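## Task

Using the lot numbers printed on the shelf edges beneath each shelf spot (a number may appear under several spots), place on the desk one cardboard box from lot 418 and one from lot 414, each resting fully on the desktop with nothing overhanging its edge. Every other cardboard box must stay on the shelf it started on. A lot that the storeroom lacks is skipped. The desk must stay roughly where it was. The robot must not fall over or finish tilted, or the task fails.

## Robot and tools

ROBOT. A simulated Hello Robot Stretch 3 with one arm. Its two-wheel base (0.33 m long, 0.34 m wide, rounded back) pivots about the point between the drive wheels, 0.05 m behind the front edge, and cannot slide sideways. A lift rides up a mast; a telescoping arm reaches out to the robot's right; at its end is a wrist (yaw, pitch, roll) and a two-finger gripper. To shift the gripper forward or back, drive the base. A folded wrist with retracted arm sweeps a 0.28 m radius when turning; an unfolded level wrist reaches beyond it. The head (pan, tilt) carries head_camera and nav_camera; wrist_camera rides on the gripper.

FRAMES. Base frame: origin on the floor between the drive wheels, x forward, y left, z up, metres. hand_pose is reported in it, located where the closed fingertips meet; with all wrist joints at zero its x points up, y back toward the mast, z toward the rear. The odometry frame is the base frame at scene start; base_odometry only integrates wheel rotation (slip counts as travel), heading in rad from -3.142 to 3.142, positive left.

move. One action per call. Either base and/or joints (plus optional speeds, pace, contact_limits), or servos alone ({"servos": "reboot"} re-enables servos that shut off). No action: just returns state and images (and the scene number).
- base: an object with exactly one key. translate_m: relative drive in metres, forward positive, -3 to 3. rotate_rad: relative turn in radians, left (counter-clockwise) positive, -6.4 to 6.4. Both are offsets from where the base last reported itself.
- joints: an object of absolute targets, one number per named joint; unnamed joints keep their old targets. lift_m 0 to 1.1 m (±0.004). arm_m extension 0 to 0.52 m (±0.004). wrist_yaw_rad -1.345 to 4.42 (0 along the arm, positive toward the front; about 3.0 is folded over the base). wrist_pitch_rad -1.57 to 0.451 (0 level, negative tips down, ±0.05). wrist_roll_rad -2.911 to 2.918 (0 fingers side by side). gripper_m -0.089 to 0.179, larger is wider; fingertip gap is roughly the value minus 0.007 when nearly shut, minus 0.025 when wide. head_pan_rad -3.953 to 1.73 (0 forward, positive left, -1.57 along the arm). head_tilt_rad -1.53 to 0.419 (negative down). Head and yaw/roll tolerance ±0.1/±0.02.
- pace: "default" or "max". Default/max top speeds: translate 0.12/0.30 m/s, rotate 0.76/1.90 rad/s, lift 0.11/0.15 m/s, arm 0.14/0.40 m/s. speeds: per-key top speed instead of pace, not above max. The base is capped at 0.10 m/s and 0.63 rad/s unless lift_m < 0.30, arm_m < 0.03 and wrist_yaw_rad > 2.54.
- contact_limits: arm_m a single effort percent (trips at that magnitude, either direction); lift_m {"down": n, "up": n}, 1 to 100, a force margin over free motion (defaults roughly 32-47 down, 21-36 up; below about 12 may trip with nothing touched); translate_m / rotate_rad a wheel-effort percent. Put each limit only with its own motion's command. The base has no contact stop unless you give one.
- cameras: list of head_camera, nav_camera, wrist_camera or all; [] for none. blocking: true (default) waits until all motion rests; false returns in about 0.5 s while motion continues, and later moves override only what they name.
Actions time out after 14 s.

wait: seconds 0 to 10, optional cameras; returns early once running moves settle. stop: brakes all running motions, optional cameras. zoom_image: camera plus region [x0, y0, x1, y1] in pixels of that camera's latest full image, at most 504 by 504. finished_scene: scene = the current scene's number; ends it irreversibly, make no further calls in that reply.

RESULTS. joint_positions; motor_effort in percent (bracket = peak of last action; positive toward higher values; wheels positive push forward; pitch maxes near 45, roll near 72). base_status/joint_status: done, moving, off_target (resting off target, maybe still pushing), stopped, contact_stop (that joint goes slack), time_out, torque_fault (servo off, reboot needed). The move line gives done or the worst status. on_its_own lists uncommanded behaviour; its 'held at' is a target, not a reading. lidar_m: 12 distances in 30-degree sectors, first straight ahead, counter-clockwise (4th left, 7th behind, 10th right), seen at 0.17 m height only; '-' means nothing or too close. wrist_depth_mm (45-1000) and head_depth_mm (280-4000): 7x7 median depth grids from top left. base_tilt in degrees (forward, right positive, a few degrees of bias). turned_by_wheels vs turned_by_imu: trust the IMU if they differ by over 0.15 rad. head_camera images are rotated (turn a quarter clockwise to view upright); nav_camera needs a quarter counter-clockwise. The pictures line gives image order. Calibration intrinsics/extrinsics for each camera are supplied (OpenCV style, T_world_to_cam from base frame), with small errors.

CALL FLOW. If a move or wait is refused, or an uncommanded stop shows up, the rest of that reply's move, wait and finished_scene calls are skipped; a merely invalid call (unknown key) does not block them. The scene keeps running while you think.

CAUTIONS. Before folding or unfolding the wrist, put lift_m between 0.32 and 0.95, wrist_pitch_rad at -0.4, roll near 0; once folded the lift may go down to 0.25. With yaw below -0.4 keep pitch at -0.5 or lower. To grip, command gripper_m smaller than the object; to release, at least 0.05 wider or fully open; readings do not confirm a hold, and resend to re-squeeze if it slips. Pushing on rigid things with the gripper above about 0.45 m, or driving while the gripper is snagged, can tip the robot; if base_tilt shows a lean, back the gripper off. Use gentle down limits on the lift. Wrist and head have no contact stop. Avoid dropping boxes, releasing moving items, slamming or hard collisions, and leave the desk in place.

Each tool is called after "Emit:" as name([rows], argument=value, ...), one row to a line, values as JSON.

## Session

Emit:
move()

Emit:
move(joints={"head_pan_rad":-1.57}, cameras=["nav_camera","head_camera"])

Emit:
move(joints={"head_pan_rad":-3.14}, cameras=["nav_camera"])

Scene clock: 0.00 s.
base_odometry: x=+0.000 y=+0.000 heading=+0.000
turned_by_wheels: +0.000
turned_by_imu: +0.000
base_tilt: forward=-0.3 right=-1.3
lidar_m: 0.73 0.73 0.85 1.53 2.66 1.26 1.01 1.11 1.82 1.63 1.40 0.83
head_depth_mm: 802 792 784 776 768 761 757 / 774 765 758 751 744 737 730 / 748 740 734 728 721 715 708 / 724 715 710 705 699 694 687 / 702 695 689 684 679 672 667 / 681 673 667 664 658 652 648 / 661 655 652 644 640 634 631
base_status: not commanded
joint_positions: lift_m=+0.374 arm_m=+0.001 wrist_yaw_rad=+3.009 wrist_pitch_rad=-0.462 wrist_roll_rad=+0.000 gripper_m=+0.037 head_pan_rad=+0.000 head_tilt_rad=-0.003
joint_status: not commanded
measured_speeds: all 0
motor_effort: left_wheel=-0.4 right_wheel=+0.1 lift_m=+22.4 arm_m=-1.9 wrist_yaw_rad=-1.0 wrist_pitch_rad=+1.9 wrist_roll_rad=-0.1 gripper_m=+0.3 head_pan_rad=+1.2 head_tilt_rad=+6.7
hand_pose: x=+0.0076 y=+0.0712 z=+0.3774 quat_wxyz=(+0.207, +0.697, +0.116, +0.676) (m; base frame)
wrist_depth_mm: - 138 - - - 859 - / - 151 - - - 975 - / - 167 922 - - 937 - / 840 775 203 821 806 791 762 / 698 671 212 657 648 671 666 / 590 599 126 579 128 582 578 / 522 546 287 355 507 509 509
pictures: head_camera (sideways), nav_camera (sideways), wrist_camera
camera_calibration:
head_camera: T_world_to_cam=[[0.049258, -0.0462949, -0.997713, 1.31416], [0.0559933, 0.997482, -0.0435198, 0.0560066], [0.997215, -0.0537216, 0.0517262, -0.117899], [0, 0, 0, 1]] pos_world=[0.0497012, -0.00136013, 1.31969]
nav_camera: T_world_to_cam=[[-0.0233498, 0.0170467, 0.999582, -1.25828], [0.00969844, -0.999804, 0.017277, 0.0275711], [0.99968, 0.0100978, 0.0231799, -0.0831342], [0, 0, 0, 1]] pos_world=[0.0534596, 0.0498547, 1.25921]
wrist_camera: T_world_to_cam=[[0.994963, -0.0965217, -0.0270514, 0.016197], [-0.0806635, -0.610724, -0.787724, 0.37395], [0.0595115, 0.785938, -0.615434, 0.342021], [0, 0, 0, 1]] pos_world=[-0.00630544, -0.0388635, 0.505499]

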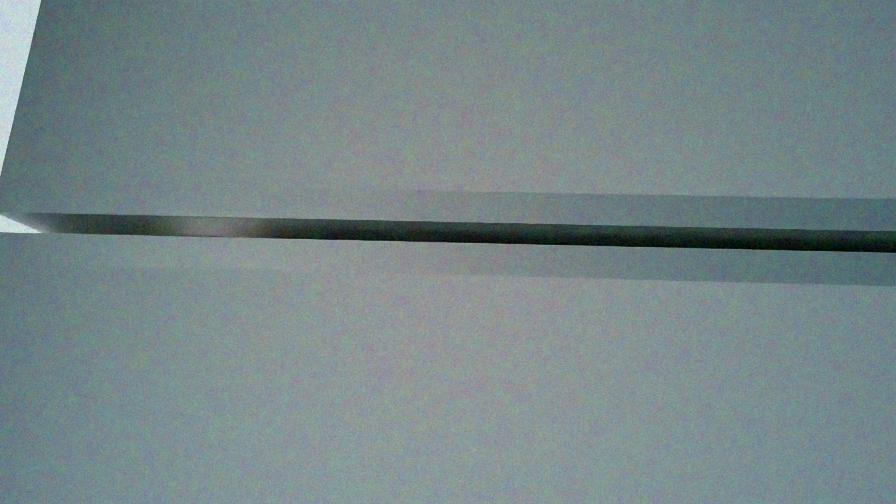

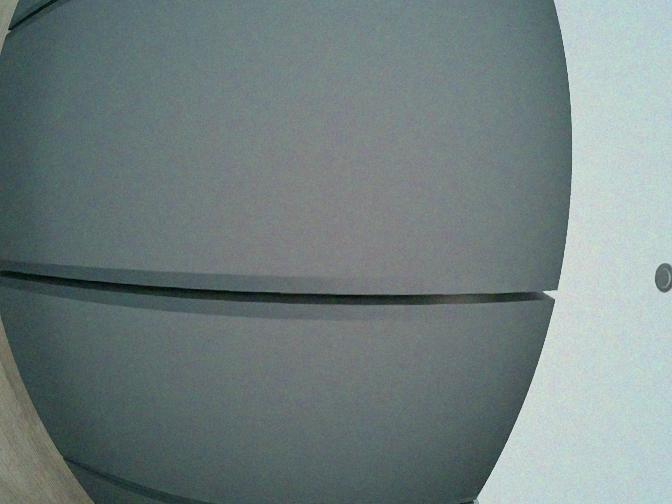

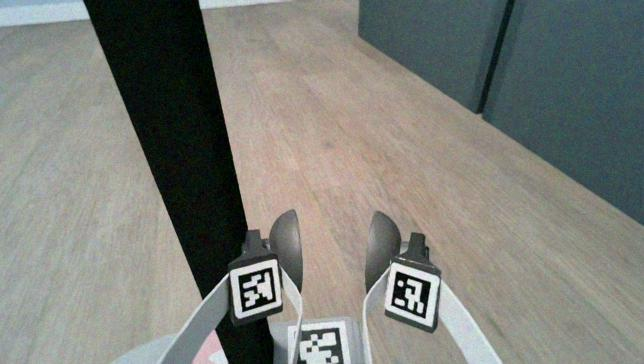

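Scene clock: 1.23 s.
move: done
base_odometry: x=+0.000 y=+0.000 heading=+0.000
turned_by_wheels: +0.000
turned_by_imu: +0.000
base_tilt: forward=-0.3 right=-1.2
lidar_m: 0.73 0.72 0.85 1.53 2.66 1.26 1.01 1.12 1.81 1.62 1.39 0.83
head_depth_mm: 1626 2327 2375 2292 2280 2258 2133 / 1628 2289 2071 2126 2023 1989 1972 / 1644 2185 2181 2183 2134 2124 2082 / 1645 2152 2093 2108 2070 2034 1994 / 1651 2084 1707 2027 1774 1856 1898 / 1659 2011 1922 1934 1737 1844 1621 / 1660 1949 1905 1902 1884 1855 1824
base_status: not commanded
joint_positions: lift_m=+0.374 arm_m=+0.001 wrist_yaw_rad=+3.009 wrist_pitch_rad=-0.462 wrist_roll_rad=+0.000 gripper_m=+0.037 head_pan_rad=-1.607 head_tilt_rad=+0.000
joint_status: all done
measured_speeds: all 0
motor_effort: left_wheel=-0.6(0.7) right_wheel=+0.3(1.1) lift_m=+23.5(23.8) arm_m=-3.6(3.8) wrist_yaw_rad=-1.0(1.1) wrist_pitch_rad=+1.9(2.1) wrist_roll_rad=-0.2(0.3) gripper_m=+0.0(0.8) head_pan_rad=+3.0(5.2) head_tilt_rad=+6.4(7.8)
hand_pose: x=+0.0076 y=+0.0712 z=+0.3774 quat_wxyz=(+0.207, +0.697, +0.116, +0.676) (m; base frame)
wrist_depth_mm: - 138 - - - 855 - / - 151 - - - 969 - / - 167 925 - - 947 - / 832 769 203 807 804 800 762 / 698 675 211 656 652 661 661 / 600 601 126 573 129 577 580 / 523 544 289 354 502 513 511
pictures: head_camera (sideways), nav_camera (sideways)
camera_calibration:
head_camera: T_world_to_cam=[[-0.0481554, -0.050252, -0.997575, 1.31457], [0.994807, -0.0920695, -0.0433839, 0.0500368], [-0.0896661, -0.994484, 0.0544246, -0.114823], [0, 0, 0, 1]] pos_world=[0.00323095, -0.043523, 1.3198]
nav_camera: T_world_to_cam=[[0.0179816, 0.025318, 0.999518, -1.25845], [-0.9995, 0.0264673, 0.0173109, 0.0337117], [-0.0260163, -0.999329, 0.0257813, -0.0801983], [0, 0, 0, 1]] pos_world=[0.0542373, -0.0491753, 1.25933]

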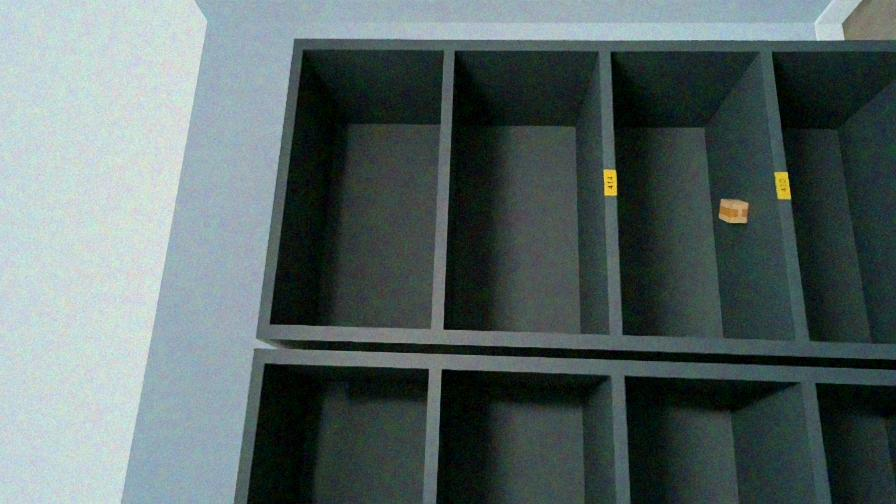

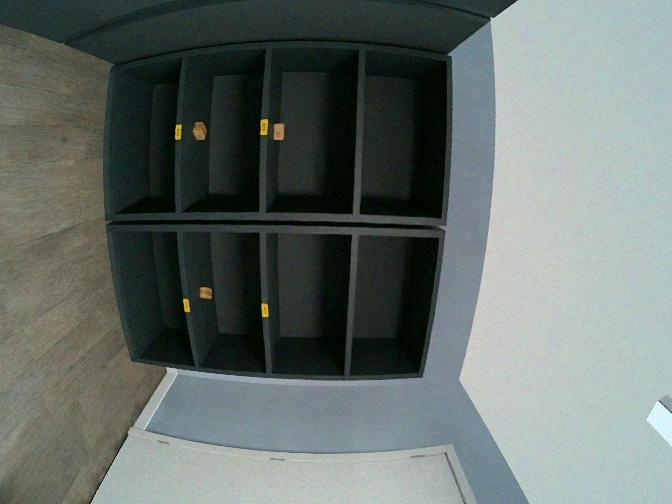

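Scene clock: 3.53 s.
move: done
base_odometry: x=+0.000 y=+0.000 heading=+0.000
turned_by_wheels: +0.000
turned_by_imu: +0.000
base_tilt: forward=-0.3 right=-1.2
lidar_m: 0.72 0.73 0.85 1.53 2.66 1.25 1.01 1.11 1.81 1.63 1.39 0.83
head_depth_mm: 1629 1791 1760 1734 1725 1691 1086 / 1619 1703 1700 1690 1663 1638 1075 / 1641 1660 1639 1635 1618 1585 1069 / 1599 1613 1600 1573 1555 1540 1062 / 1566 1559 1548 1527 1517 1500 1062 / 1524 1512 1490 1489 1479 1461 1059 / 1479 1465 1443 1433 1424 1418 1056
base_status: not commanded
joint_positions: lift_m=+0.374 arm_m=+0.001 wrist_yaw_rad=+3.009 wrist_pitch_rad=-0.462 wrist_roll_rad=+0.000 gripper_m=+0.037 head_pan_rad=-3.148 head_tilt_rad=+0.000
joint_status: all done
measured_speeds: translate_m=+0.000 rotate_rad=+0.000 lift_m=+0.000 arm_m=+0.000 wrist_yaw_rad=+0.000 wrist_pitch_rad=+0.000 wrist_roll_rad=+0.000 head_pan_rad=+0.024 head_tilt_rad=+0.000
motor_effort: left_wheel=-0.5(1.0) right_wheel=+0.3(1.2) lift_m=+22.9(24.0) arm_m=-6.4(6.4) wrist_yaw_rad=+0.5(2.1) wrist_pitch_rad=+1.8(2.0) wrist_roll_rad=-0.1(0.3) gripper_m=+0.9(0.9) head_pan_rad=+3.9(5.2) head_tilt_rad=+6.6(7.8)
hand_pose: x=+0.0076 y=+0.0712 z=+0.3774 quat_wxyz=(+0.207, +0.697, +0.116, +0.676) (m; base frame)
wrist_depth_mm: - 138 - - - 874 - / - 150 - - - 973 - / - 167 925 - - 923 - / 843 756 203 831 797 800 768 / 705 673 212 665 654 668 661 / 602 593 126 572 128 582 581 / 526 534 286 355 505 514 512
pictures: nav_camera (sideways)
camera_calibration:
nav_camera: T_world_to_cam=[[0.02644, -0.0172321, 0.999502, -1.25846], [-0.0031398, 0.999845, 0.0173211, 0.0276639], [-0.999645, -0.00359621, 0.0263818, -0.0750328], [0, 0, 0, 1]] pos_world=[-0.0416458, -0.0496153, 1.25933]

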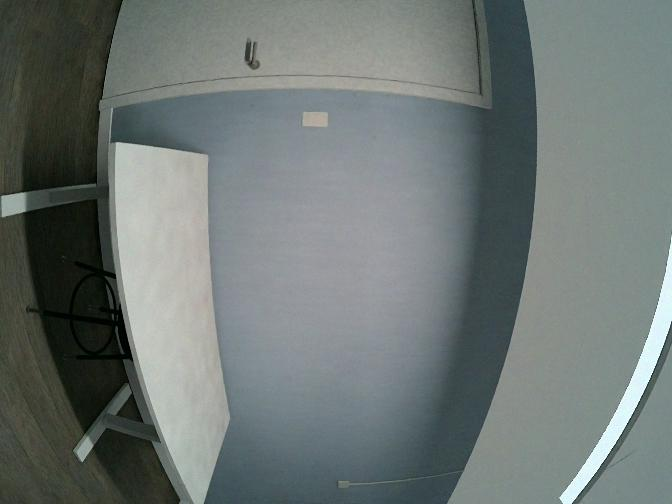

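Emit:
move(joints={"head_pan_rad":-1.57,"head_tilt_rad":-0.35}, cameras=["head_camera","nav_camera"])

Emit:
zoom_image(camera="head_camera", region=[300, 0, 700, 504])

Emit:
move(joints={"head_pan_rad":1.57}, cameras=["nav_camera"])

Scene clock: 14.10 s.
move: done
base_odometry: x=+0.000 y=+0.000 heading=+0.000
turned_by_wheels: +0.000
turned_by_imu: +0.000
base_tilt: forward=-0.2 right=-1.2
lidar_m: 0.73 0.72 0.85 1.53 2.67 1.25 1.01 1.12 1.81 1.63 1.39 0.83
head_depth_mm: 1706 1852 1863 1989 2287 1916 1486 / 1831 2014 2118 2221 2252 1906 1486 / 1856 1959 2070 2185 2233 1868 1469 / 1809 1902 2015 2143 2207 1887 1469 / 1391 1481 1575 1673 1784 1831 1455 / 1727 1782 1914 2030 2089 1833 1443 / 1691 1764 1845 1965 2052 1772 1446
base_status: not commanded
joint_positions: lift_m=+0.374 arm_m=+0.001 wrist_yaw_rad=+3.009 wrist_pitch_rad=-0.462 wrist_roll_rad=+0.000 gripper_m=+0.037 head_pan_rad=-1.562 head_tilt_rad=-0.353
joint_status: all done
measured_speeds: translate_m=+0.000 rotate_rad=+0.000 lift_m=+0.000 arm_m=+0.000 wrist_yaw_rad=+0.000 wrist_pitch_rad=+0.000 wrist_roll_rad=+0.000 head_pan_rad=-0.024 head_tilt_rad=+0.000
motor_effort: left_wheel=-0.3(0.7) right_wheel=+0.4(1.1) lift_m=+23.4(24.0) arm_m=-11.7(12.3) wrist_yaw_rad=+0.1(1.8) wrist_pitch_rad=+2.0(2.0) wrist_roll_rad=-0.2(0.2) gripper_m=+0.4(1.1) head_pan_rad=-3.0(6.9) head_tilt_rad=-1.0(4.9)
hand_pose: x=+0.0076 y=+0.0712 z=+0.3774 quat_wxyz=(+0.207, +0.697, +0.116, +0.676) (m; base frame)
wrist_depth_mm: - 138 - - - 869 - / - 150 - - - 971 - / - 167 930 - - 943 - / 859 769 204 825 787 800 774 / 697 676 211 662 650 672 668 / 600 599 126 574 129 585 575 / 530 536 288 356 498 512 510
pictures: head_camera (sideways), nav_camera (sideways)
camera_calibration:
head_camera: T_world_to_cam=[[-0.0488563, 0.295001, -0.954247, 1.25774], [0.997774, -0.0289915, -0.0600474, 0.0717488], [-0.0453791, -0.955057, -0.292928, 0.337082], [0, 0, 0, 1]] pos_world=[0.00515585, -0.0470207, 1.30324]
nav_camera: T_world_to_cam=[[0.0198496, -0.320232, 0.947131, -1.18973], [-0.999634, -0.023771, 0.0129128, 0.0395092], [0.0183791, -0.947041, -0.320587, 0.370352], [0, 0, 0, 1]] pos_world=[0.0563037, -0.0293131, 1.24505]

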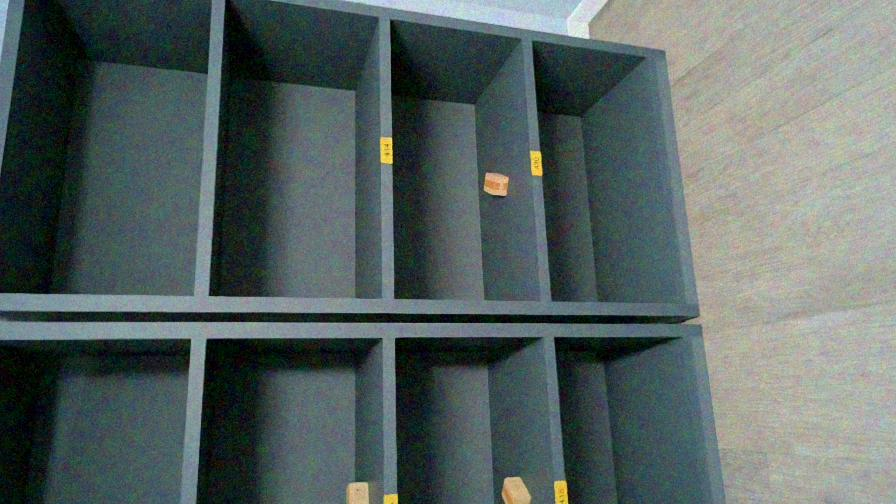

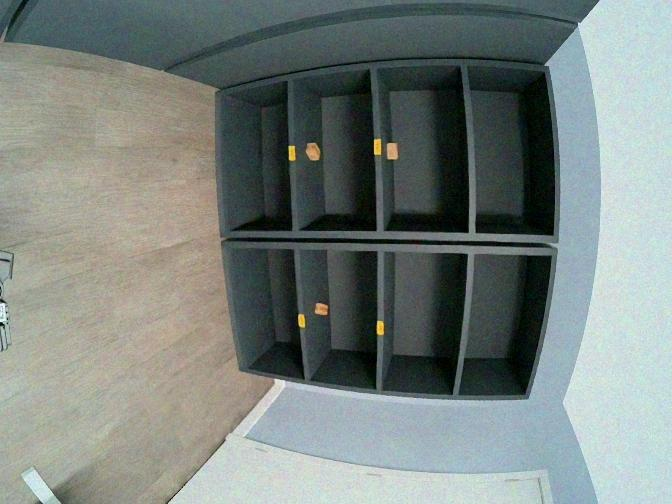

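Scaled by 1.000.

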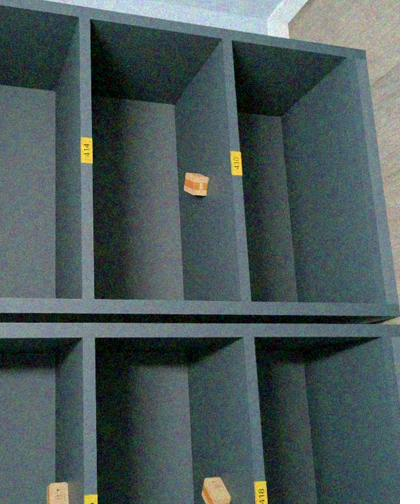

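Scene clock: 17.03 s.
move: done
base_odometry: x=+0.000 y=+0.000 heading=+0.000
turned_by_wheels: +0.000
turned_by_imu: +0.000
base_tilt: forward=-0.3 right=-1.2
lidar_m: 0.72 0.73 0.85 1.53 2.66 1.25 1.01 1.11 1.81 1.63 1.39 0.83
head_depth_mm: 1182 1194 1203 1227 1235 1255 1275 / 1454 1471 1492 1508 1534 1562 1446 / 2415 2541 2698 2857 2491 1830 1469 / 2325 2465 2625 2790 2613 1872 1472 / 2303 2407 2541 2710 2581 1859 1455 / 2221 2339 2481 2626 2565 1847 1452 / 2175 2299 2414 2525 2527 1829 1451
base_status: not commanded
joint_positions: lift_m=+0.374 arm_m=+0.001 wrist_yaw_rad=+3.009 wrist_pitch_rad=-0.462 wrist_roll_rad=+0.000 gripper_m=+0.037 head_pan_rad=+1.578 head_tilt_rad=-0.352
joint_status: all done
measured_speeds: translate_m=+0.000 rotate_rad=+0.000 lift_m=+0.000 arm_m=+0.000 wrist_yaw_rad=+0.000 wrist_pitch_rad=+0.000 wrist_roll_rad=+0.000 head_pan_rad=-0.024 head_tilt_rad=+0.000
motor_effort: left_wheel=-0.5(0.7) right_wheel=+0.4(1.4) lift_m=+23.4(24.4) arm_m=-12.8(13.3) wrist_yaw_rad=-0.8(1.6) wrist_pitch_rad=+1.9(2.0) wrist_roll_rad=-0.1(0.4) gripper_m=+0.5(0.9) head_pan_rad=-2.9(6.2) head_tilt_rad=+4.7(5.3)
hand_pose: x=+0.0076 y=+0.0712 z=+0.3774 quat_wxyz=(+0.207, +0.697, +0.116, +0.676) (m; base frame)
wrist_depth_mm: - 139 - - - 856 - / - 150 - - - 968 - / - 167 920 - - 933 - / 833 765 203 811 798 804 767 / 708 676 211 662 647 678 669 / 596 598 126 573 128 579 572 / 527 534 289 355 504 508 508
pictures: nav_camera (sideways)
camera_calibration:
nav_camera: T_world_to_cam=[[-0.0193656, 0.319844, 0.947272, -1.18976], [0.999668, 0.022287, 0.0129116, 0.0272485], [-0.0169822, 0.947208, -0.320169, 0.370055], [0, 0, 0, 1]] pos_world=[-0.0439954, 0.0294109, 1.24515]

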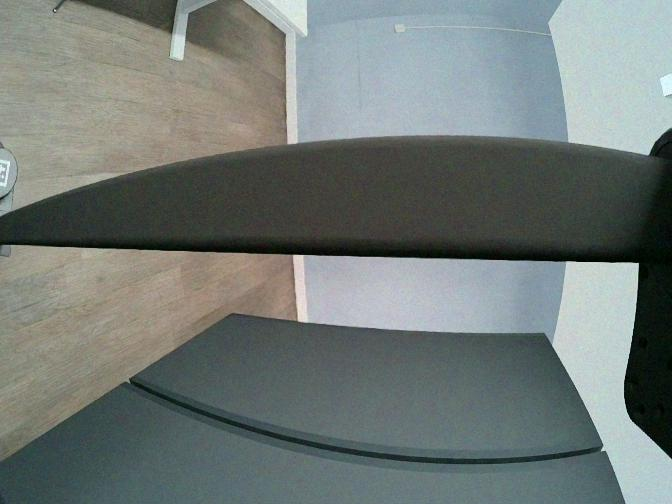

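Emit:
move(joints={"head_pan_rad":-1.2,"head_tilt_rad":-0.3}, cameras=["head_camera"])

Emit:
zoom_image(camera="head_camera", region=[320, 60, 640, 360])

Scene clock: 26.27 s.
move: done
base_odometry: x=+0.000 y=+0.000 heading=+0.000
turned_by_wheels: +0.000
turned_by_imu: +0.000
base_tilt: forward=-0.4 right=-1.1
lidar_m: 0.72 0.72 0.85 1.53 2.66 1.26 1.01 1.11 1.81 1.63 1.39 0.83
head_depth_mm: 1487 1789 1905 2001 2076 1928 1571 / 1539 1671 1600 1613 1705 1799 1554 / 1676 1850 1962 2038 2005 1903 1555 / 1700 1880 1983 2074 2154 1894 1545 / 1715 1895 2013 2108 2130 1871 1539 / 1603 1780 1879 1919 1895 1863 1529 / 1462 1502 1556 1584 1643 1691 1526
base_status: not commanded
joint_positions: lift_m=+0.374 arm_m=+0.001 wrist_yaw_rad=+3.009 wrist_pitch_rad=-0.462 wrist_roll_rad=+0.000 gripper_m=+0.037 head_pan_rad=-1.208 head_tilt_rad=-0.298
joint_status: all done
measured_speeds: translate_m=+0.000 rotate_rad=+0.000 lift_m=+0.000 arm_m=+0.000 wrist_yaw_rad=+0.000 wrist_pitch_rad=+0.000 wrist_roll_rad=+0.000 head_pan_rad=+0.024 head_tilt_rad=+0.000
motor_effort: left_wheel=-0.3(0.8) right_wheel=+0.6(1.2) lift_m=+23.9(24.6) arm_m=-12.8(13.5) wrist_yaw_rad=-1.0(1.6) wrist_pitch_rad=+1.9(2.0) wrist_roll_rad=+0.0(0.5) gripper_m=+0.3(1.0) head_pan_rad=+3.4(4.9) head_tilt_rad=+1.6(8.1)
hand_pose: x=+0.0076 y=+0.0712 z=+0.3774 quat_wxyz=(+0.207, +0.697, +0.116, +0.676) (m; base frame)
wrist_depth_mm: - 139 - - - 879 - / - 151 - - - 962 - / - 167 926 - - 939 - / 824 769 204 812 801 802 767 / 695 668 210 659 655 677 669 / 602 599 126 567 129 582 579 / 529 537 288 354 502 509 505
pictures: head_camera (sideways)
camera_calibration:
head_camera: T_world_to_cam=[[-0.129419, 0.21089, -0.968905, 1.27734], [0.947187, 0.315418, -0.0578645, 0.0692176], [0.293407, -0.925223, -0.240573, 0.266933], [0, 0, 0, 1]] pos_world=[0.02143, -0.0442386, 1.30585]

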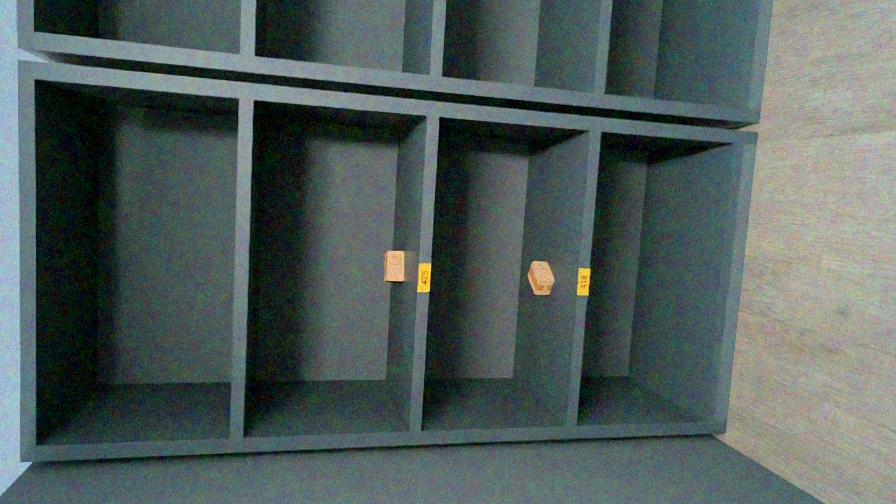

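Scaled by 1.575 from the camera's 896x504 image, which has a finer 1280x720 frame.

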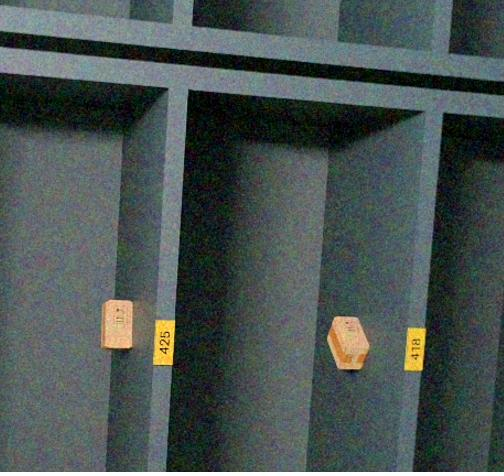

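Emit:
move(base={"rotate_rad":0.34}, joints={"head_pan_rad":0,"head_tilt_rad":-0.3}, cameras=["head_camera"])

Emit:
move(joints={"head_pan_rad":-1.57,"head_tilt_rad":-0.3}, cameras=["head_camera","nav_camera"])

Emit:
move(joints={"head_pan_rad":1.57}, cameras=["nav_camera"])

Emit:
move(joints={"head_pan_rad":-3.14}, cameras=["head_camera","nav_camera"])

Scene clock: 87.57 s.
move: done
base_odometry: x=+0.000 y=+0.000 heading=+0.340
turned_by_wheels: +0.340
turned_by_imu: +0.335
base_tilt: forward=-0.4 right=-1.1
lidar_m: 0.72 0.78 1.15 2.66 1.64 1.01 1.11 1.65 1.64 1.63 0.94 0.73
head_depth_mm: 589 617 643 677 721 758 797 / 595 621 652 683 719 761 804 / 600 628 658 692 728 768 815 / 606 635 665 700 738 780 824 / 613 641 674 707 745 786 835 / 618 646 678 713 754 799 850 / 625 655 686 725 764 809 857
base_status: done
joint_positions: lift_m=+0.374 arm_m=+0.001 wrist_yaw_rad=+3.009 wrist_pitch_rad=-0.462 wrist_roll_rad=+0.000 gripper_m=+0.037 head_pan_rad=+0.008 head_tilt_rad=-0.300
joint_status: all done
measured_speeds: translate_m=+0.000 rotate_rad=+0.000 lift_m=+0.000 arm_m=+0.000 wrist_yaw_rad=+0.000 wrist_pitch_rad=+0.000 wrist_roll_rad=+0.000 head_pan_rad=-0.024 head_tilt_rad=+0.000
motor_effort: left_wheel=-8.0(12.4) right_wheel=+8.7(12.2) lift_m=+23.4(24.9) arm_m=-12.4(13.6) wrist_yaw_rad=-0.5(2.1) wrist_pitch_rad=+2.0(2.0) wrist_roll_rad=-0.1(0.3) gripper_m=+0.7(1.0) head_pan_rad=-2.5(6.7) head_tilt_rad=-3.5(5.4)
hand_pose: x=+0.0076 y=+0.0712 z=+0.3774 quat_wxyz=(+0.207, +0.697, +0.116, +0.676) (m; base frame)
wrist_depth_mm: - 138 - - - - - / - 151 - - - - - / - 167 926 - - 993 935 / 824 783 203 813 808 810 792 / 694 663 211 660 656 670 675 / 601 589 126 573 129 580 573 / 526 538 287 354 506 515 507
pictures: head_camera (sideways)
camera_calibration:
head_camera: T_world_to_cam=[[-0.244201, -0.0482857, -0.968522, 1.27752], [0.0327551, 0.997779, -0.058003, 0.0749456], [0.969171, -0.0458884, -0.242077, 0.264761], [0, 0, 0, 1]] pos_world=[0.052917, -0.000943859, 1.30574]

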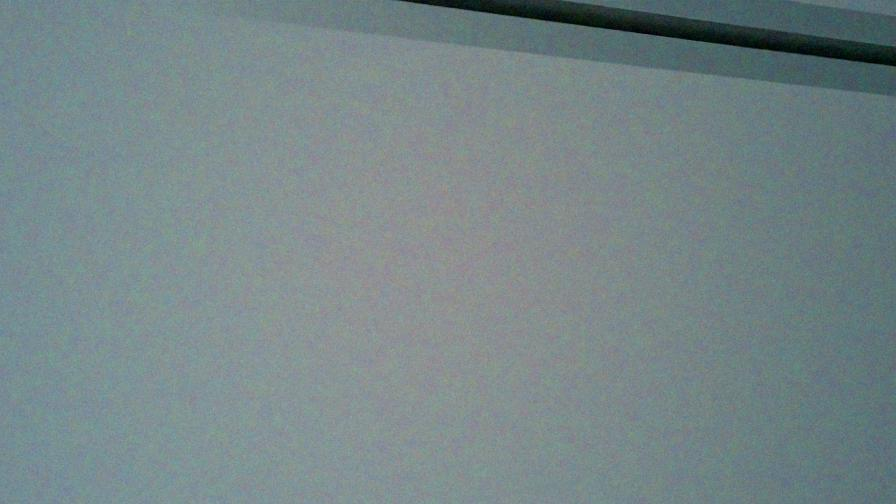

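Scene clock: 88.80 s.
move: done
base_odometry: x=+0.000 y=+0.000 heading=+0.340
turned_by_wheels: +0.000
turned_by_imu: +0.000
base_tilt: forward=-0.4 right=-1.2
lidar_m: 0.72 0.78 1.16 2.66 1.64 1.01 1.11 1.65 1.64 1.63 0.94 0.73
head_depth_mm: 1646 1840 1933 2023 2047 1926 1556 / 1460 1472 1567 1779 1893 1919 1564 / 1695 1854 1940 1794 1858 1811 1544 / 1711 1862 1971 2057 2146 1886 1547 / 1721 1868 1971 2096 2098 1874 1530 / 1736 1882 1978 2085 2086 1858 1521 / 1504 1579 1637 1673 1772 1805 1515
base_status: not commanded
joint_positions: lift_m=+0.374 arm_m=+0.001 wrist_yaw_rad=+3.009 wrist_pitch_rad=-0.462 wrist_roll_rad=+0.000 gripper_m=+0.037 head_pan_rad=-1.607 head_tilt_rad=-0.300
joint_status: all done
measured_speeds: all 0
motor_effort: left_wheel=-8.6(8.7) right_wheel=+9.6(9.7) lift_m=+23.9(24.7) arm_m=-11.4(12.9) wrist_yaw_rad=-0.2(1.7) wrist_pitch_rad=+1.8(2.0) wrist_roll_rad=-0.1(0.3) gripper_m=+0.7(0.8) head_pan_rad=+3.7(5.9) head_tilt_rad=-3.1(8.5)
hand_pose: x=+0.0076 y=+0.0712 z=+0.3774 quat_wxyz=(+0.207, +0.697, +0.116, +0.676) (m; base frame)
wrist_depth_mm: - 138 - - - - - / - 150 - - - - - / - 166 940 - - 974 925 / 831 779 204 812 803 787 790 / 691 670 211 661 662 670 664 / 603 597 126 577 129 581 576 / 527 544 288 352 499 509 507
pictures: head_camera (sideways), nav_camera (sideways)
camera_calibration:
head_camera: T_world_to_cam=[[-0.0373693, 0.246512, -0.968419, 1.27614], [0.995351, -0.076901, -0.0579838, 0.0690658], [-0.0887661, -0.966084, -0.242492, 0.271756], [0, 0, 0, 1]] pos_world=[0.00306653, -0.0467337, 1.30574]
nav_camera: T_world_to_cam=[[0.00725447, -0.270809, 0.962606, -1.20994], [-0.999667, 0.0218575, 0.0136829, 0.0384233], [-0.0247457, -0.962385, -0.270561, 0.305574], [0, 0, 0, 1]] pos_world=[0.0547496, -0.0344239, 1.24685]

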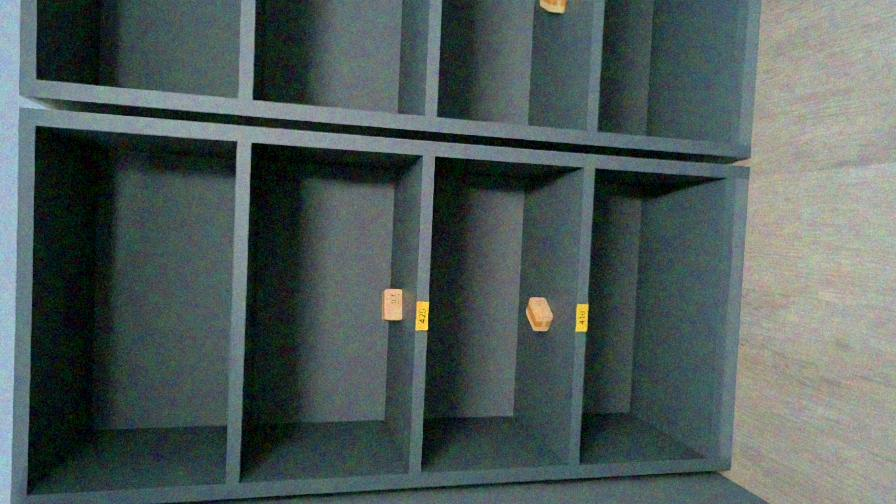

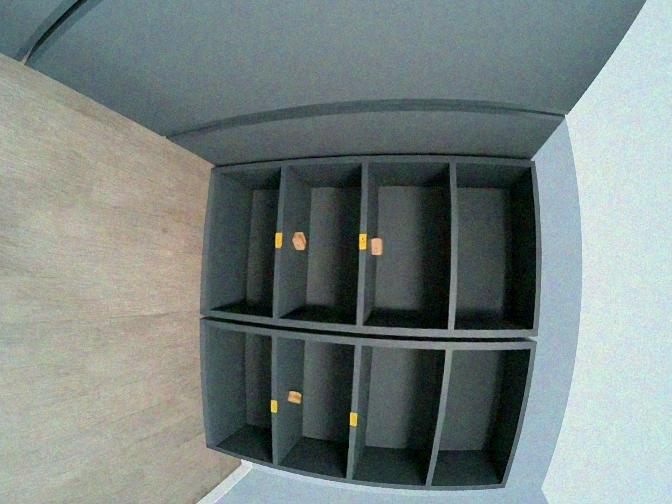

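Scene clock: 91.70 s.
move: done
base_odometry: x=+0.000 y=+0.000 heading=+0.340
turned_by_wheels: +0.000
turned_by_imu: +0.000
base_tilt: forward=-0.3 right=-1.2
lidar_m: 0.72 0.78 1.15 2.66 1.64 1.01 1.11 1.65 1.64 1.63 0.94 0.74
head_depth_mm: 2248 2386 2446 2572 2657 2040 1563 / 2260 2366 2490 2600 2702 2025 1548 / 2304 2409 2519 2654 2724 2008 1541 / 2317 2438 2522 2661 2705 1997 1546 / 2341 2475 2545 2707 2775 1985 1528 / 2370 2478 2560 2741 2791 1984 1518 / 2378 2492 2641 2724 2811 1974 1525
base_status: not commanded
joint_positions: lift_m=+0.374 arm_m=+0.001 wrist_yaw_rad=+3.009 wrist_pitch_rad=-0.462 wrist_roll_rad=+0.000 gripper_m=+0.037 head_pan_rad=+1.578 head_tilt_rad=-0.300
joint_status: all done
measured_speeds: translate_m=+0.000 rotate_rad=+0.000 lift_m=+0.000 arm_m=+0.000 wrist_yaw_rad=+0.000 wrist_pitch_rad=+0.000 wrist_roll_rad=+0.000 head_pan_rad=-0.024 head_tilt_rad=+0.000
motor_effort: left_wheel=-8.1(8.8) right_wheel=+8.8(10.1) lift_m=+23.8(24.8) arm_m=-10.8(12.4) wrist_yaw_rad=-0.9(1.5) wrist_pitch_rad=+1.9(2.1) wrist_roll_rad=+0.1(0.3) gripper_m=+0.3(1.0) head_pan_rad=-3.0(6.2) head_tilt_rad=-1.9(3.6)
hand_pose: x=+0.0076 y=+0.0712 z=+0.3774 quat_wxyz=(+0.207, +0.697, +0.116, +0.676) (m; base frame)
wrist_depth_mm: - 138 - - - - - / - 151 - - - - - / - 167 932 - - - 931 / 841 767 203 813 804 786 789 / 694 677 212 664 652 673 671 / 611 604 126 569 129 576 576 / 531 542 288 355 505 510 510
pictures: nav_camera (sideways)
camera_calibration:
nav_camera: T_world_to_cam=[[-0.0190555, 0.270251, 0.962601, -1.20979], [0.999671, 0.0216975, 0.0136977, 0.026202], [-0.0171842, 0.962545, -0.270576, 0.305496], [0, 0, 0, 1]] pos_world=[-0.0439968, 0.0323253, 1.24685]

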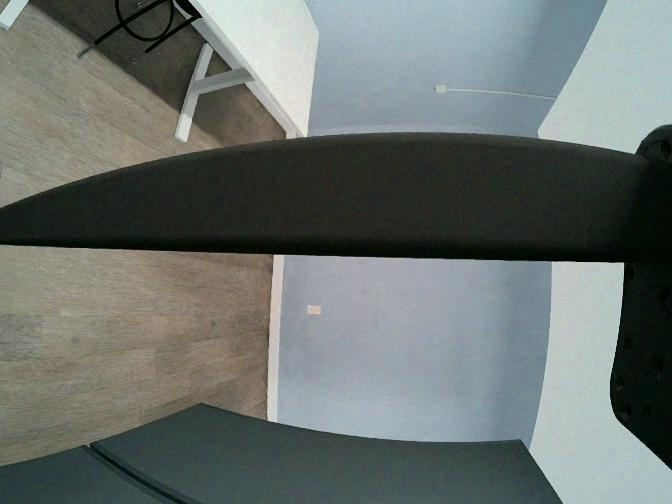

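Scene clock: 95.20 s.
move: done
base_odometry: x=+0.000 y=+0.000 heading=+0.340
turned_by_wheels: +0.000
turned_by_imu: +0.000
base_tilt: forward=-0.3 right=-1.2
lidar_m: 0.72 0.78 1.15 2.66 1.64 1.01 1.11 1.65 1.64 1.63 0.94 0.73
head_depth_mm: 1332 1381 1448 1529 1345 927 1525 / 1341 1402 1468 1531 1334 965 1561 / 1350 1403 1485 1555 1322 959 1538 / 1364 1420 1481 1571 1316 951 1408 / 1366 1430 1496 1583 1664 1738 1531 / 1372 1437 1487 1579 1675 1760 1520 / 1374 1435 1514 1598 1679 1750 1532
base_status: not commanded
joint_positions: lift_m=+0.374 arm_m=+0.001 wrist_yaw_rad=+3.009 wrist_pitch_rad=-0.462 wrist_roll_rad=+0.000 gripper_m=+0.037 head_pan_rad=-3.148 head_tilt_rad=-0.300
joint_status: all done
measured_speeds: translate_m=+0.000 rotate_rad=+0.000 lift_m=+0.000 arm_m=+0.000 wrist_yaw_rad=+0.000 wrist_pitch_rad=+0.000 wrist_roll_rad=+0.000 head_pan_rad=+0.024 head_tilt_rad=+0.000
motor_effort: left_wheel=-8.5(8.9) right_wheel=+9.0(9.7) lift_m=+24.5(24.9) arm_m=-9.9(11.2) wrist_yaw_rad=+0.3(1.9) wrist_pitch_rad=+2.0(2.0) wrist_roll_rad=-0.2(0.4) gripper_m=+0.5(1.1) head_pan_rad=+3.9(6.2) head_tilt_rad=-2.1(3.5)
hand_pose: x=+0.0076 y=+0.0712 z=+0.3774 quat_wxyz=(+0.207, +0.697, +0.116, +0.676) (m; base frame)
wrist_depth_mm: - 138 - - - - - / - 151 - - - - - / - 167 917 - - 994 931 / 832 774 204 822 801 801 789 / 691 673 211 665 655 671 671 / 607 601 126 573 129 582 581 / 527 536 288 352 508 511 508
pictures: head_camera (sideways), nav_camera (sideways)
camera_calibration:
head_camera: T_world_to_cam=[[0.245286, 0.0446142, -0.968424, 1.27443], [-0.0475288, -0.997186, -0.0579775, 0.0754372], [-0.968285, 0.0602491, -0.242475, 0.277079], [0, 0, 0, 1]] pos_world=[-0.040722, 0.00167366, 1.30574]
nav_camera: T_world_to_cam=[[-0.270482, -0.0152169, 0.962605, -1.20825], [-0.00759177, 0.999878, 0.0136729, 0.0324581], [-0.962695, -0.00360962, -0.270564, 0.311282], [0, 0, 0, 1]] pos_world=[-0.0268936, -0.0497163, 1.24685]

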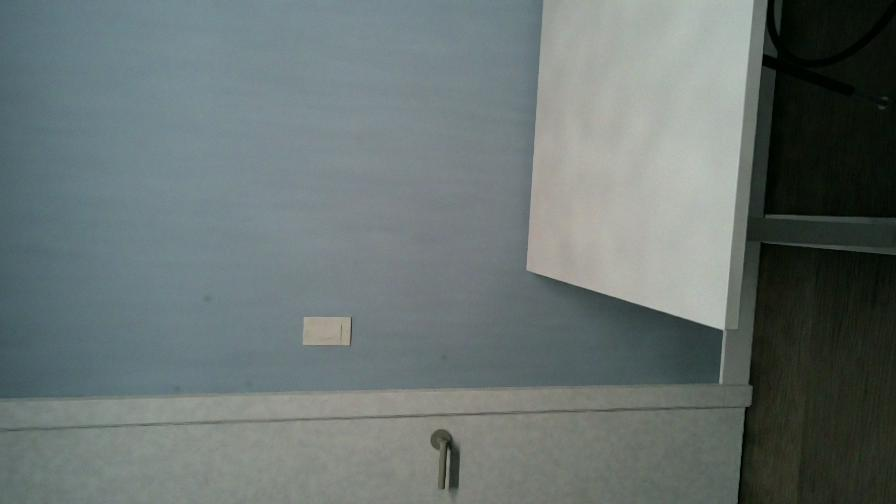

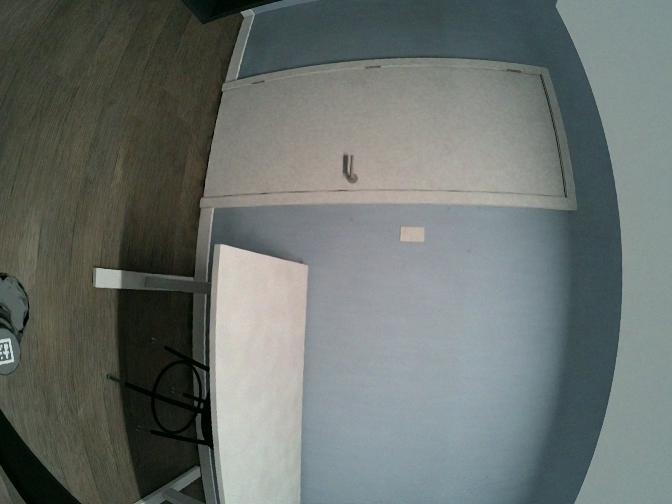

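Emit:
move(base={"rotate_rad":-0.077}, joints={"lift_m":0.28})

Emit:
move(base={"translate_m":0.18})

Emit:
move(base={"rotate_rad":-1.571})

Emit:
move(base={"translate_m":0.98}, pace="max")

Emit:
move(base={"rotate_rad":1.571}, joints={"head_pan_rad":-1.57,"head_tilt_rad":-0.65}, cameras=["head_camera","nav_camera"])

Emit:
move(joints={"lift_m":0.65})

Emit:
move(joints={"wrist_yaw_rad":0,"gripper_m":0.179,"wrist_pitch_rad":-0.4})

Emit:
move(joints={"wrist_pitch_rad":-0.25}, cameras=["wrist_camera","head_camera"])

Scene clock: 138.27 s.
move: done
base_odometry: x=+0.000 y=+0.000 heading=+0.263
turned_by_wheels: -0.077
turned_by_imu: -0.076
base_tilt: forward=-0.3 right=-1.1
lidar_m: 0.73 0.76 1.05 2.66 1.64 1.01 1.11 1.60 1.96 1.62 1.00 0.75
head_depth_mm: 1356 1411 1479 1558 1353 969 1512 / 1349 1412 1477 1561 1343 968 1502 / 1353 1422 1483 1557 1323 961 1550 / 1356 1418 1498 1567 1313 949 1492 / 1353 1425 1488 1564 1617 947 1535 / 1362 1420 1485 1564 1651 1737 1527 / 1340 1402 1471 1539 1616 1735 1511
base_status: done
joint_positions: lift_m=+0.280 arm_m=+0.001 wrist_yaw_rad=+3.009 wrist_pitch_rad=-0.462 wrist_roll_rad=+0.000 gripper_m=+0.037 head_pan_rad=-3.140 head_tilt_rad=-0.300
joint_status: all done
measured_speeds: all 0
motor_effort: left_wheel=+7.6(9.1) right_wheel=-9.8(11.2) lift_m=+23.3(25.6) arm_m=-7.5(8.4) wrist_yaw_rad=+0.1(2.1) wrist_pitch_rad=+2.0(2.1) wrist_roll_rad=+0.0(0.3) gripper_m=+0.4(0.9) head_pan_rad=+3.8(4.1) head_tilt_rad=-1.6(2.4)
hand_pose: x=+0.0076 y=+0.0711 z=+0.2829 quat_wxyz=(+0.207, +0.697, +0.116, +0.676) (m; base frame)
wrist_depth_mm: - 139 - - - - - / - 151 - - - - 917 / 838 167 753 821 807 807 786 / 679 625 204 659 654 647 637 / 562 567 212 539 529 549 548 / 487 297 126 286 129 474 469 / 261 268 247 258 401 417 415
pictures: none

Scene clock: 141.07 s.
move: done
base_odometry: x=+0.174 y=+0.047 heading=+0.263
turned_by_wheels: +0.000
turned_by_imu: +0.000
base_tilt: forward=-0.2 right=-1.2
lidar_m: 0.55 0.57 0.80 2.65 1.78 1.41 1.29 1.79 1.68 1.66 0.76 0.56
head_depth_mm: 1502 1585 1655 1725 1349 1265 1505 / 1508 1583 1669 1748 1342 1806 1545 / 1514 1586 1655 1748 1335 1857 1546 / 1515 1580 1672 1745 1321 1778 1493 / 1519 1575 1655 1739 1612 1907 1523 / 1510 1582 1656 1740 1835 1885 1525 / 1502 1568 1654 1721 1833 1889 1516
base_status: done
joint_positions: lift_m=+0.280 arm_m=+0.001 wrist_yaw_rad=+3.009 wrist_pitch_rad=-0.462 wrist_roll_rad=+0.000 gripper_m=+0.037 head_pan_rad=-3.140 head_tilt_rad=-0.300
joint_status: not commanded
measured_speeds: all 0
motor_effort: left_wheel=+5.0(11.4) right_wheel=+4.3(10.6) lift_m=+27.5(27.6) arm_m=-5.7(7.8) wrist_yaw_rad=+0.4(2.0) wrist_pitch_rad=+2.1(2.1) wrist_roll_rad=+0.0(0.3) gripper_m=+0.4(0.9) head_pan_rad=+3.4(4.0) head_tilt_rad=-1.3(1.9)
hand_pose: x=+0.0076 y=+0.0711 z=+0.2829 quat_wxyz=(+0.207, +0.697, +0.116, +0.676) (m; base frame)
wrist_depth_mm: - 139 - - - - 708 / - 150 - - - - - / 861 168 751 822 815 799 - / 688 626 203 658 651 650 627 / 566 560 212 542 531 550 533 / 489 298 126 285 128 471 469 / 262 268 247 258 400 415 412
pictures: none

Scene clock: 144.43 s.
move: done
base_odometry: x=+0.174 y=+0.047 heading=-1.308
turned_by_wheels: -1.571
turned_by_imu: -1.546
base_tilt: forward=-0.4 right=-1.3
lidar_m: 1.66 0.75 0.56 0.55 0.57 0.81 2.65 1.76 1.17 1.29 1.81 1.66
head_depth_mm: 2280 2403 2518 2587 1597 1566 1467 / 2319 2417 2513 2645 2712 2032 1555 / 2310 2395 2530 2665 2743 2011 1541 / 2311 2397 2516 2662 2717 1998 1532 / 2296 2418 2530 2690 2748 1992 1543 / 2331 2441 2545 2704 2786 1980 1533 / 2338 2457 2557 2697 2779 1953 1517
base_status: done
joint_positions: lift_m=+0.280 arm_m=+0.001 wrist_yaw_rad=+3.009 wrist_pitch_rad=-0.462 wrist_roll_rad=+0.000 gripper_m=+0.037 head_pan_rad=-3.140 head_tilt_rad=-0.300
joint_status: not commanded
measured_speeds: all 0
motor_effort: left_wheel=+7.4(12.9) right_wheel=-10.3(13.0) lift_m=+30.0(31.3) arm_m=-12.5(13.3) wrist_yaw_rad=-0.3(1.5) wrist_pitch_rad=+1.9(2.1) wrist_roll_rad=+0.0(0.3) gripper_m=+0.8(0.8) head_pan_rad=+3.8(3.9) head_tilt_rad=-0.3(2.2)
hand_pose: x=+0.0076 y=+0.0711 z=+0.2829 quat_wxyz=(+0.207, +0.697, +0.116, +0.676) (m; base frame)
wrist_depth_mm: - 138 - - - - - / - 151 161 - - - - / - 166 175 - - - - / 651 630 202 653 655 638 649 / 568 563 212 537 533 543 542 / 490 297 126 284 129 470 472 / 262 267 247 258 402 416 413
pictures: none

Scene clock: 149.07 s.
move: done
base_odometry: x=+0.429 y=-0.899 heading=-1.308
turned_by_wheels: +0.000
turned_by_imu: +0.001
base_tilt: forward=-0.4 right=-1.3
lidar_m: 1.10 0.69 0.52 0.51 0.53 0.75 2.36 2.18 1.63 1.76 1.48 0.76
head_depth_mm: 2475 1608 1570 1513 1488 1458 1419 / 3049 3205 2421 2348 2234 1941 1549 / 3060 3304 3424 3603 2919 2022 1550 / 3073 3318 3454 3654 2901 1994 1542 / 3174 3332 3506 3616 2881 1991 1529 / 3150 3291 3486 3626 2846 1975 1516 / 3223 3301 3465 3656 2801 1960 1526
base_status: done
joint_positions: lift_m=+0.280 arm_m=+0.001 wrist_yaw_rad=+3.009 wrist_pitch_rad=-0.462 wrist_roll_rad=+0.000 gripper_m=+0.037 head_pan_rad=-3.140 head_tilt_rad=-0.300
joint_status: not commanded
measured_speeds: all 0
motor_effort: left_wheel=+3.7(13.4) right_wheel=+3.3(13.9) lift_m=+26.7(30.3) arm_m=-10.8(13.2) wrist_yaw_rad=+1.6(1.6) wrist_pitch_rad=+2.0(2.1) wrist_roll_rad=-0.2(0.3) gripper_m=+0.7(1.1) head_pan_rad=+3.7(3.9) head_tilt_rad=+0.2(1.6)
hand_pose: x=+0.0076 y=+0.0711 z=+0.2828 quat_wxyz=(+0.208, +0.697, +0.116, +0.676) (m; base frame)
wrist_depth_mm: - 139 - - 524 - - / - 151 161 - 578 - - / - 167 175 - 633 - - / 648 195 197 633 661 648 632 / 563 562 212 537 533 546 545 / 492 296 126 285 129 476 470 / 263 266 248 259 403 415 415
pictures: none

Scene clock: 152.43 s.
move: done
base_odometry: x=+0.429 y=-0.899 heading=+0.263
turned_by_wheels: +1.571
turned_by_imu: +1.546
base_tilt: forward=-0.4 right=-1.1
lidar_m: 0.51 0.53 0.74 2.21 1.80 1.62 1.76 1.48 0.76 1.10 0.70 0.52
head_depth_mm: 891 989 801 1124 1017 1083 1168 / 894 994 790 1240 1043 1314 1188 / 899 993 779 1241 1041 1309 1181 / 902 985 770 1229 1024 1308 1189 / 905 999 759 1226 1023 1324 1183 / 903 991 751 1237 1016 1319 1183 / 908 993 739 1204 1010 1247 1183
base_status: done
joint_positions: lift_m=+0.280 arm_m=+0.001 wrist_yaw_rad=+3.009 wrist_pitch_rad=-0.462 wrist_roll_rad=+0.000 gripper_m=+0.037 head_pan_rad=-1.569 head_tilt_rad=-0.651
joint_status: all done
measured_speeds: all 0
motor_effort: left_wheel=-8.5(12.1) right_wheel=+8.6(13.9) lift_m=+25.0(27.3) arm_m=-12.6(13.6) wrist_yaw_rad=-0.3(1.6) wrist_pitch_rad=+2.0(2.1) wrist_roll_rad=+0.0(0.4) gripper_m=+0.6(1.0) head_pan_rad=-3.2(5.5) head_tilt_rad=+3.1(7.3)
hand_pose: x=+0.0076 y=+0.0711 z=+0.2828 quat_wxyz=(+0.208, +0.697, +0.116, +0.676) (m; base frame)
wrist_depth_mm: - 139 - - - - - / - 151 - - - 981 - / 843 167 752 812 807 797 - / 683 628 203 663 658 650 626 / 569 565 211 534 532 544 540 / 488 297 126 284 129 470 471 / 262 266 247 257 398 419 411
pictures: head_camera (sideways), nav_camera (sideways)
camera_calibration:
head_camera: T_world_to_cam=[[-0.0475161, 0.562638, -0.825337, 1.08952], [0.997521, -0.0162034, -0.0684751, 0.0827002], [-0.0519, -0.826545, -0.560473, 0.685294], [0, 0, 0, 1]] pos_world=[0.00484133, -0.0452391, 1.28897]
nav_camera: T_world_to_cam=[[0.0183935, -0.584559, 0.811143, -1.0124], [-0.99976, -0.0204, 0.00796909, 0.0459459], [0.0118889, -0.811095, -0.584794, 0.71423], [0, 0, 0, 1]] pos_world=[0.056065, -0.0115615, 1.23851]

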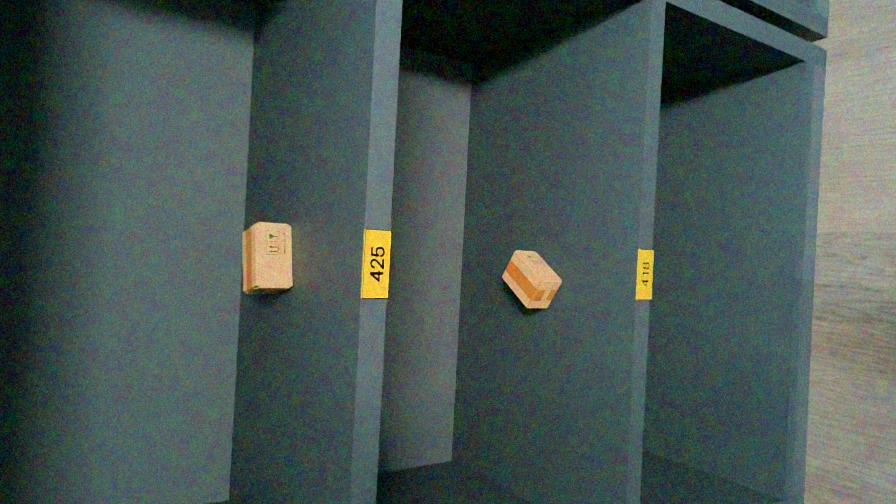

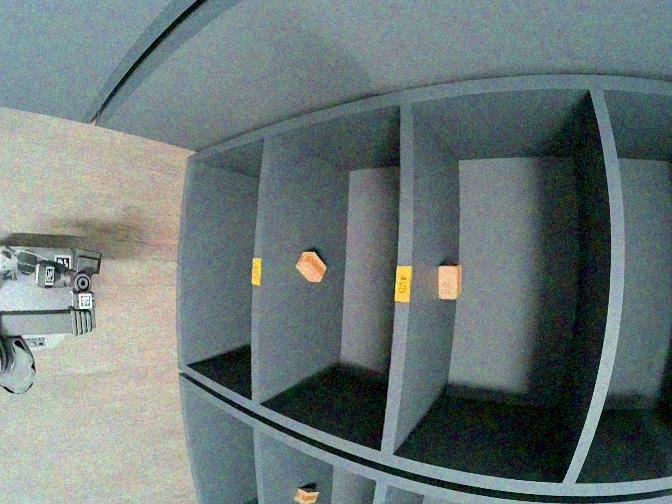

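Scene clock: 156.63 s.
move: done
base_odometry: x=+0.429 y=-0.899 heading=+0.263
turned_by_wheels: +0.000
turned_by_imu: +0.000
base_tilt: forward=-0.2 right=-1.2
lidar_m: 0.51 0.53 0.74 2.21 1.80 1.62 1.76 1.48 0.76 1.10 0.70 0.52
head_depth_mm: 893 983 802 1119 1017 1076 1188 / 894 989 792 1246 1045 1317 1190 / 897 997 781 1235 1036 1318 1189 / 899 980 772 1234 1027 1302 1181 / 900 998 761 1232 1027 1302 1187 / 906 990 749 1235 1019 1323 1180 / 910 989 741 1202 1010 1253 1188
base_status: not commanded
joint_positions: lift_m=+0.650 arm_m=+0.001 wrist_yaw_rad=+3.009 wrist_pitch_rad=-0.462 wrist_roll_rad=+0.000 gripper_m=+0.037 head_pan_rad=-1.570 head_tilt_rad=-0.650
joint_status: all done
measured_speeds: all 0
motor_effort: left_wheel=-8.3(9.2) right_wheel=+7.9(9.5) lift_m=+30.6(33.7) arm_m=-11.6(14.0) wrist_yaw_rad=+0.3(1.8) wrist_pitch_rad=+2.0(2.1) wrist_roll_rad=+0.0(0.3) gripper_m=+0.3(1.0) head_pan_rad=-3.4(3.8) head_tilt_rad=+2.8(4.2)
hand_pose: x=+0.0076 y=+0.0711 z=+0.6528 quat_wxyz=(+0.208, +0.697, +0.116, +0.676) (m; base frame)
wrist_depth_mm: - 138 - - - - - / - 151 - - - - - / - 167 - - - - - / - - 203 - - - - / - - 211 - - - - / 928 934 126 880 128 891 - / 810 809 286 801 785 794 -
pictures: none

Scene clock: 159.13 s.
move: done
base_odometry: x=+0.429 y=-0.899 heading=+0.263
turned_by_wheels: +0.000
turned_by_imu: +0.000
base_tilt: forward=-0.4 right=-1.2
lidar_m: 0.51 0.53 0.74 2.21 1.81 1.63 1.76 1.48 0.76 1.10 0.70 0.52
head_depth_mm: 891 991 804 1114 1014 1082 1185 / 898 989 793 1244 1048 1316 1189 / 896 994 780 1245 1037 1308 1177 / 901 983 772 1237 1030 1301 1180 / 903 1001 762 1232 1027 1294 1137 / 906 989 752 1235 1017 1324 1182 / 909 986 740 1208 1006 1250 1186
base_status: not commanded
joint_positions: lift_m=+0.650 arm_m=+0.001 wrist_yaw_rad=+0.003 wrist_pitch_rad=-0.420 wrist_roll_rad=+0.000 gripper_m=+0.179 head_pan_rad=-1.570 head_tilt_rad=-0.650
joint_status: all done
measured_speeds: all 0
motor_effort: left_wheel=-8.4(9.3) right_wheel=+7.8(9.2) lift_m=+27.6(31.7) arm_m=-11.3(12.5) wrist_yaw_rad=-2.8(7.4) wrist_pitch_rad=+3.2(6.1) wrist_roll_rad=-0.1(0.3) gripper_m=+1.0(83.8) head_pan_rad=-2.8(3.8) head_tilt_rad=+2.8(4.0)
hand_pose: x=-0.0208 y=-0.3696 z=+0.6622 quat_wxyz=(+0.692, +0.149, -0.691, -0.147) (m; base frame)
wrist_depth_mm: - 795 - - - 737 - / - - - 589 - - - / - - - - - - 525 / - - - - - - - / - 142 - - - 970 - / - 126 - - - - - / - 800 - - - - 105
pictures: none

Scene clock: 159.97 s.
move: done
base_odometry: x=+0.429 y=-0.899 heading=+0.263
turned_by_wheels: +0.000
turned_by_imu: +0.000
base_tilt: forward=-0.4 right=-1.2
lidar_m: 0.51 0.53 0.74 2.21 1.80 1.63 1.76 1.48 0.76 1.10 0.70 0.52
head_depth_mm: 897 988 802 1121 1021 1078 1185 / 896 989 790 1238 1047 1311 1197 / 898 997 783 1244 1040 1318 1173 / 897 981 770 1238 1030 1305 444 / 900 999 758 1231 1017 1300 1141 / 907 996 753 1225 1022 1322 1181 / 907 988 740 1207 1010 1246 1181
base_status: not commanded
joint_positions: lift_m=+0.650 arm_m=+0.001 wrist_yaw_rad=+0.003 wrist_pitch_rad=-0.272 wrist_roll_rad=+0.000 gripper_m=+0.179 head_pan_rad=-1.570 head_tilt_rad=-0.650
joint_status: all done
measured_speeds: all 0
motor_effort: left_wheel=-8.5(8.9) right_wheel=+8.6(8.8) lift_m=+27.2(27.9) arm_m=-11.5(11.9) wrist_yaw_rad=-3.9(4.7) wrist_pitch_rad=+3.6(5.2) wrist_roll_rad=-0.1(0.3) gripper_m=+1.0(1.0) head_pan_rad=-2.9(3.5) head_tilt_rad=+2.7(4.3)
hand_pose: x=-0.0207 y=-0.3859 z=+0.6967 quat_wxyz=(+0.701, +0.097, -0.700, -0.095) (m; base frame)
wrist_depth_mm: - 787 - - - 734 - / - - - - - 784 - / - - - 622 - - - / - - - - - - - / - 142 - - - - - / - 126 - - - 964 - / - - - - - - 105
pictures: head_camera (sideways), wrist_camera
camera_calibration:
head_camera: T_world_to_cam=[[-0.0467043, 0.562016, -0.825807, 1.0901], [0.997496, -0.0177191, -0.0684733, 0.0826303], [-0.0531156, -0.826936, -0.559781, 0.684386], [0, 0, 0, 1]] pos_world=[0.00484035, -0.0452432, 1.28897]
wrist_camera: T_world_to_cam=[[-0.99886, -0.0434412, -0.0198076, -0.0169676], [-0.00220539, 0.456411, -0.889766, 0.828488], [0.0476929, -0.888708, -0.455987, 0.141921], [0, 0, 0, 1]] pos_world=[-0.0218897, -0.252742, 0.801539]

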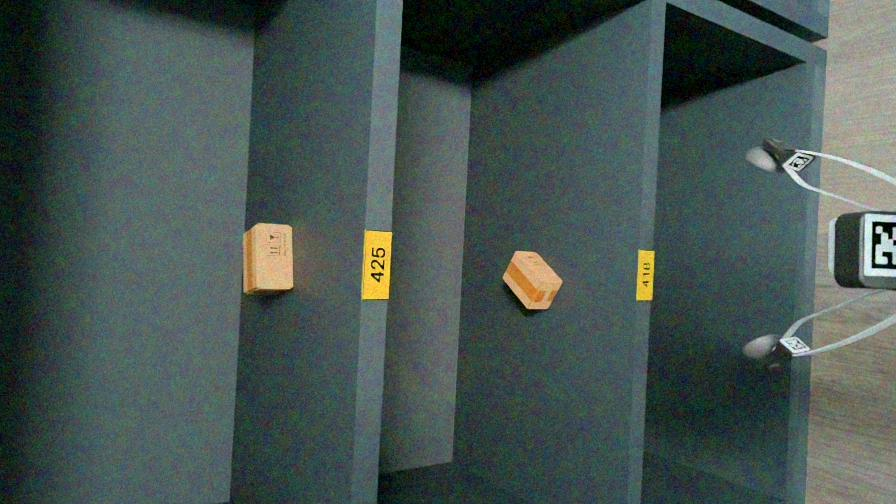

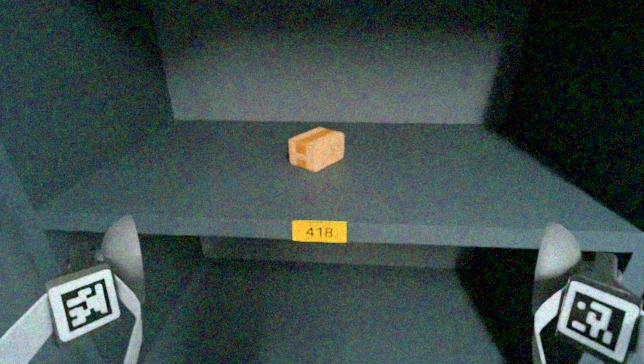

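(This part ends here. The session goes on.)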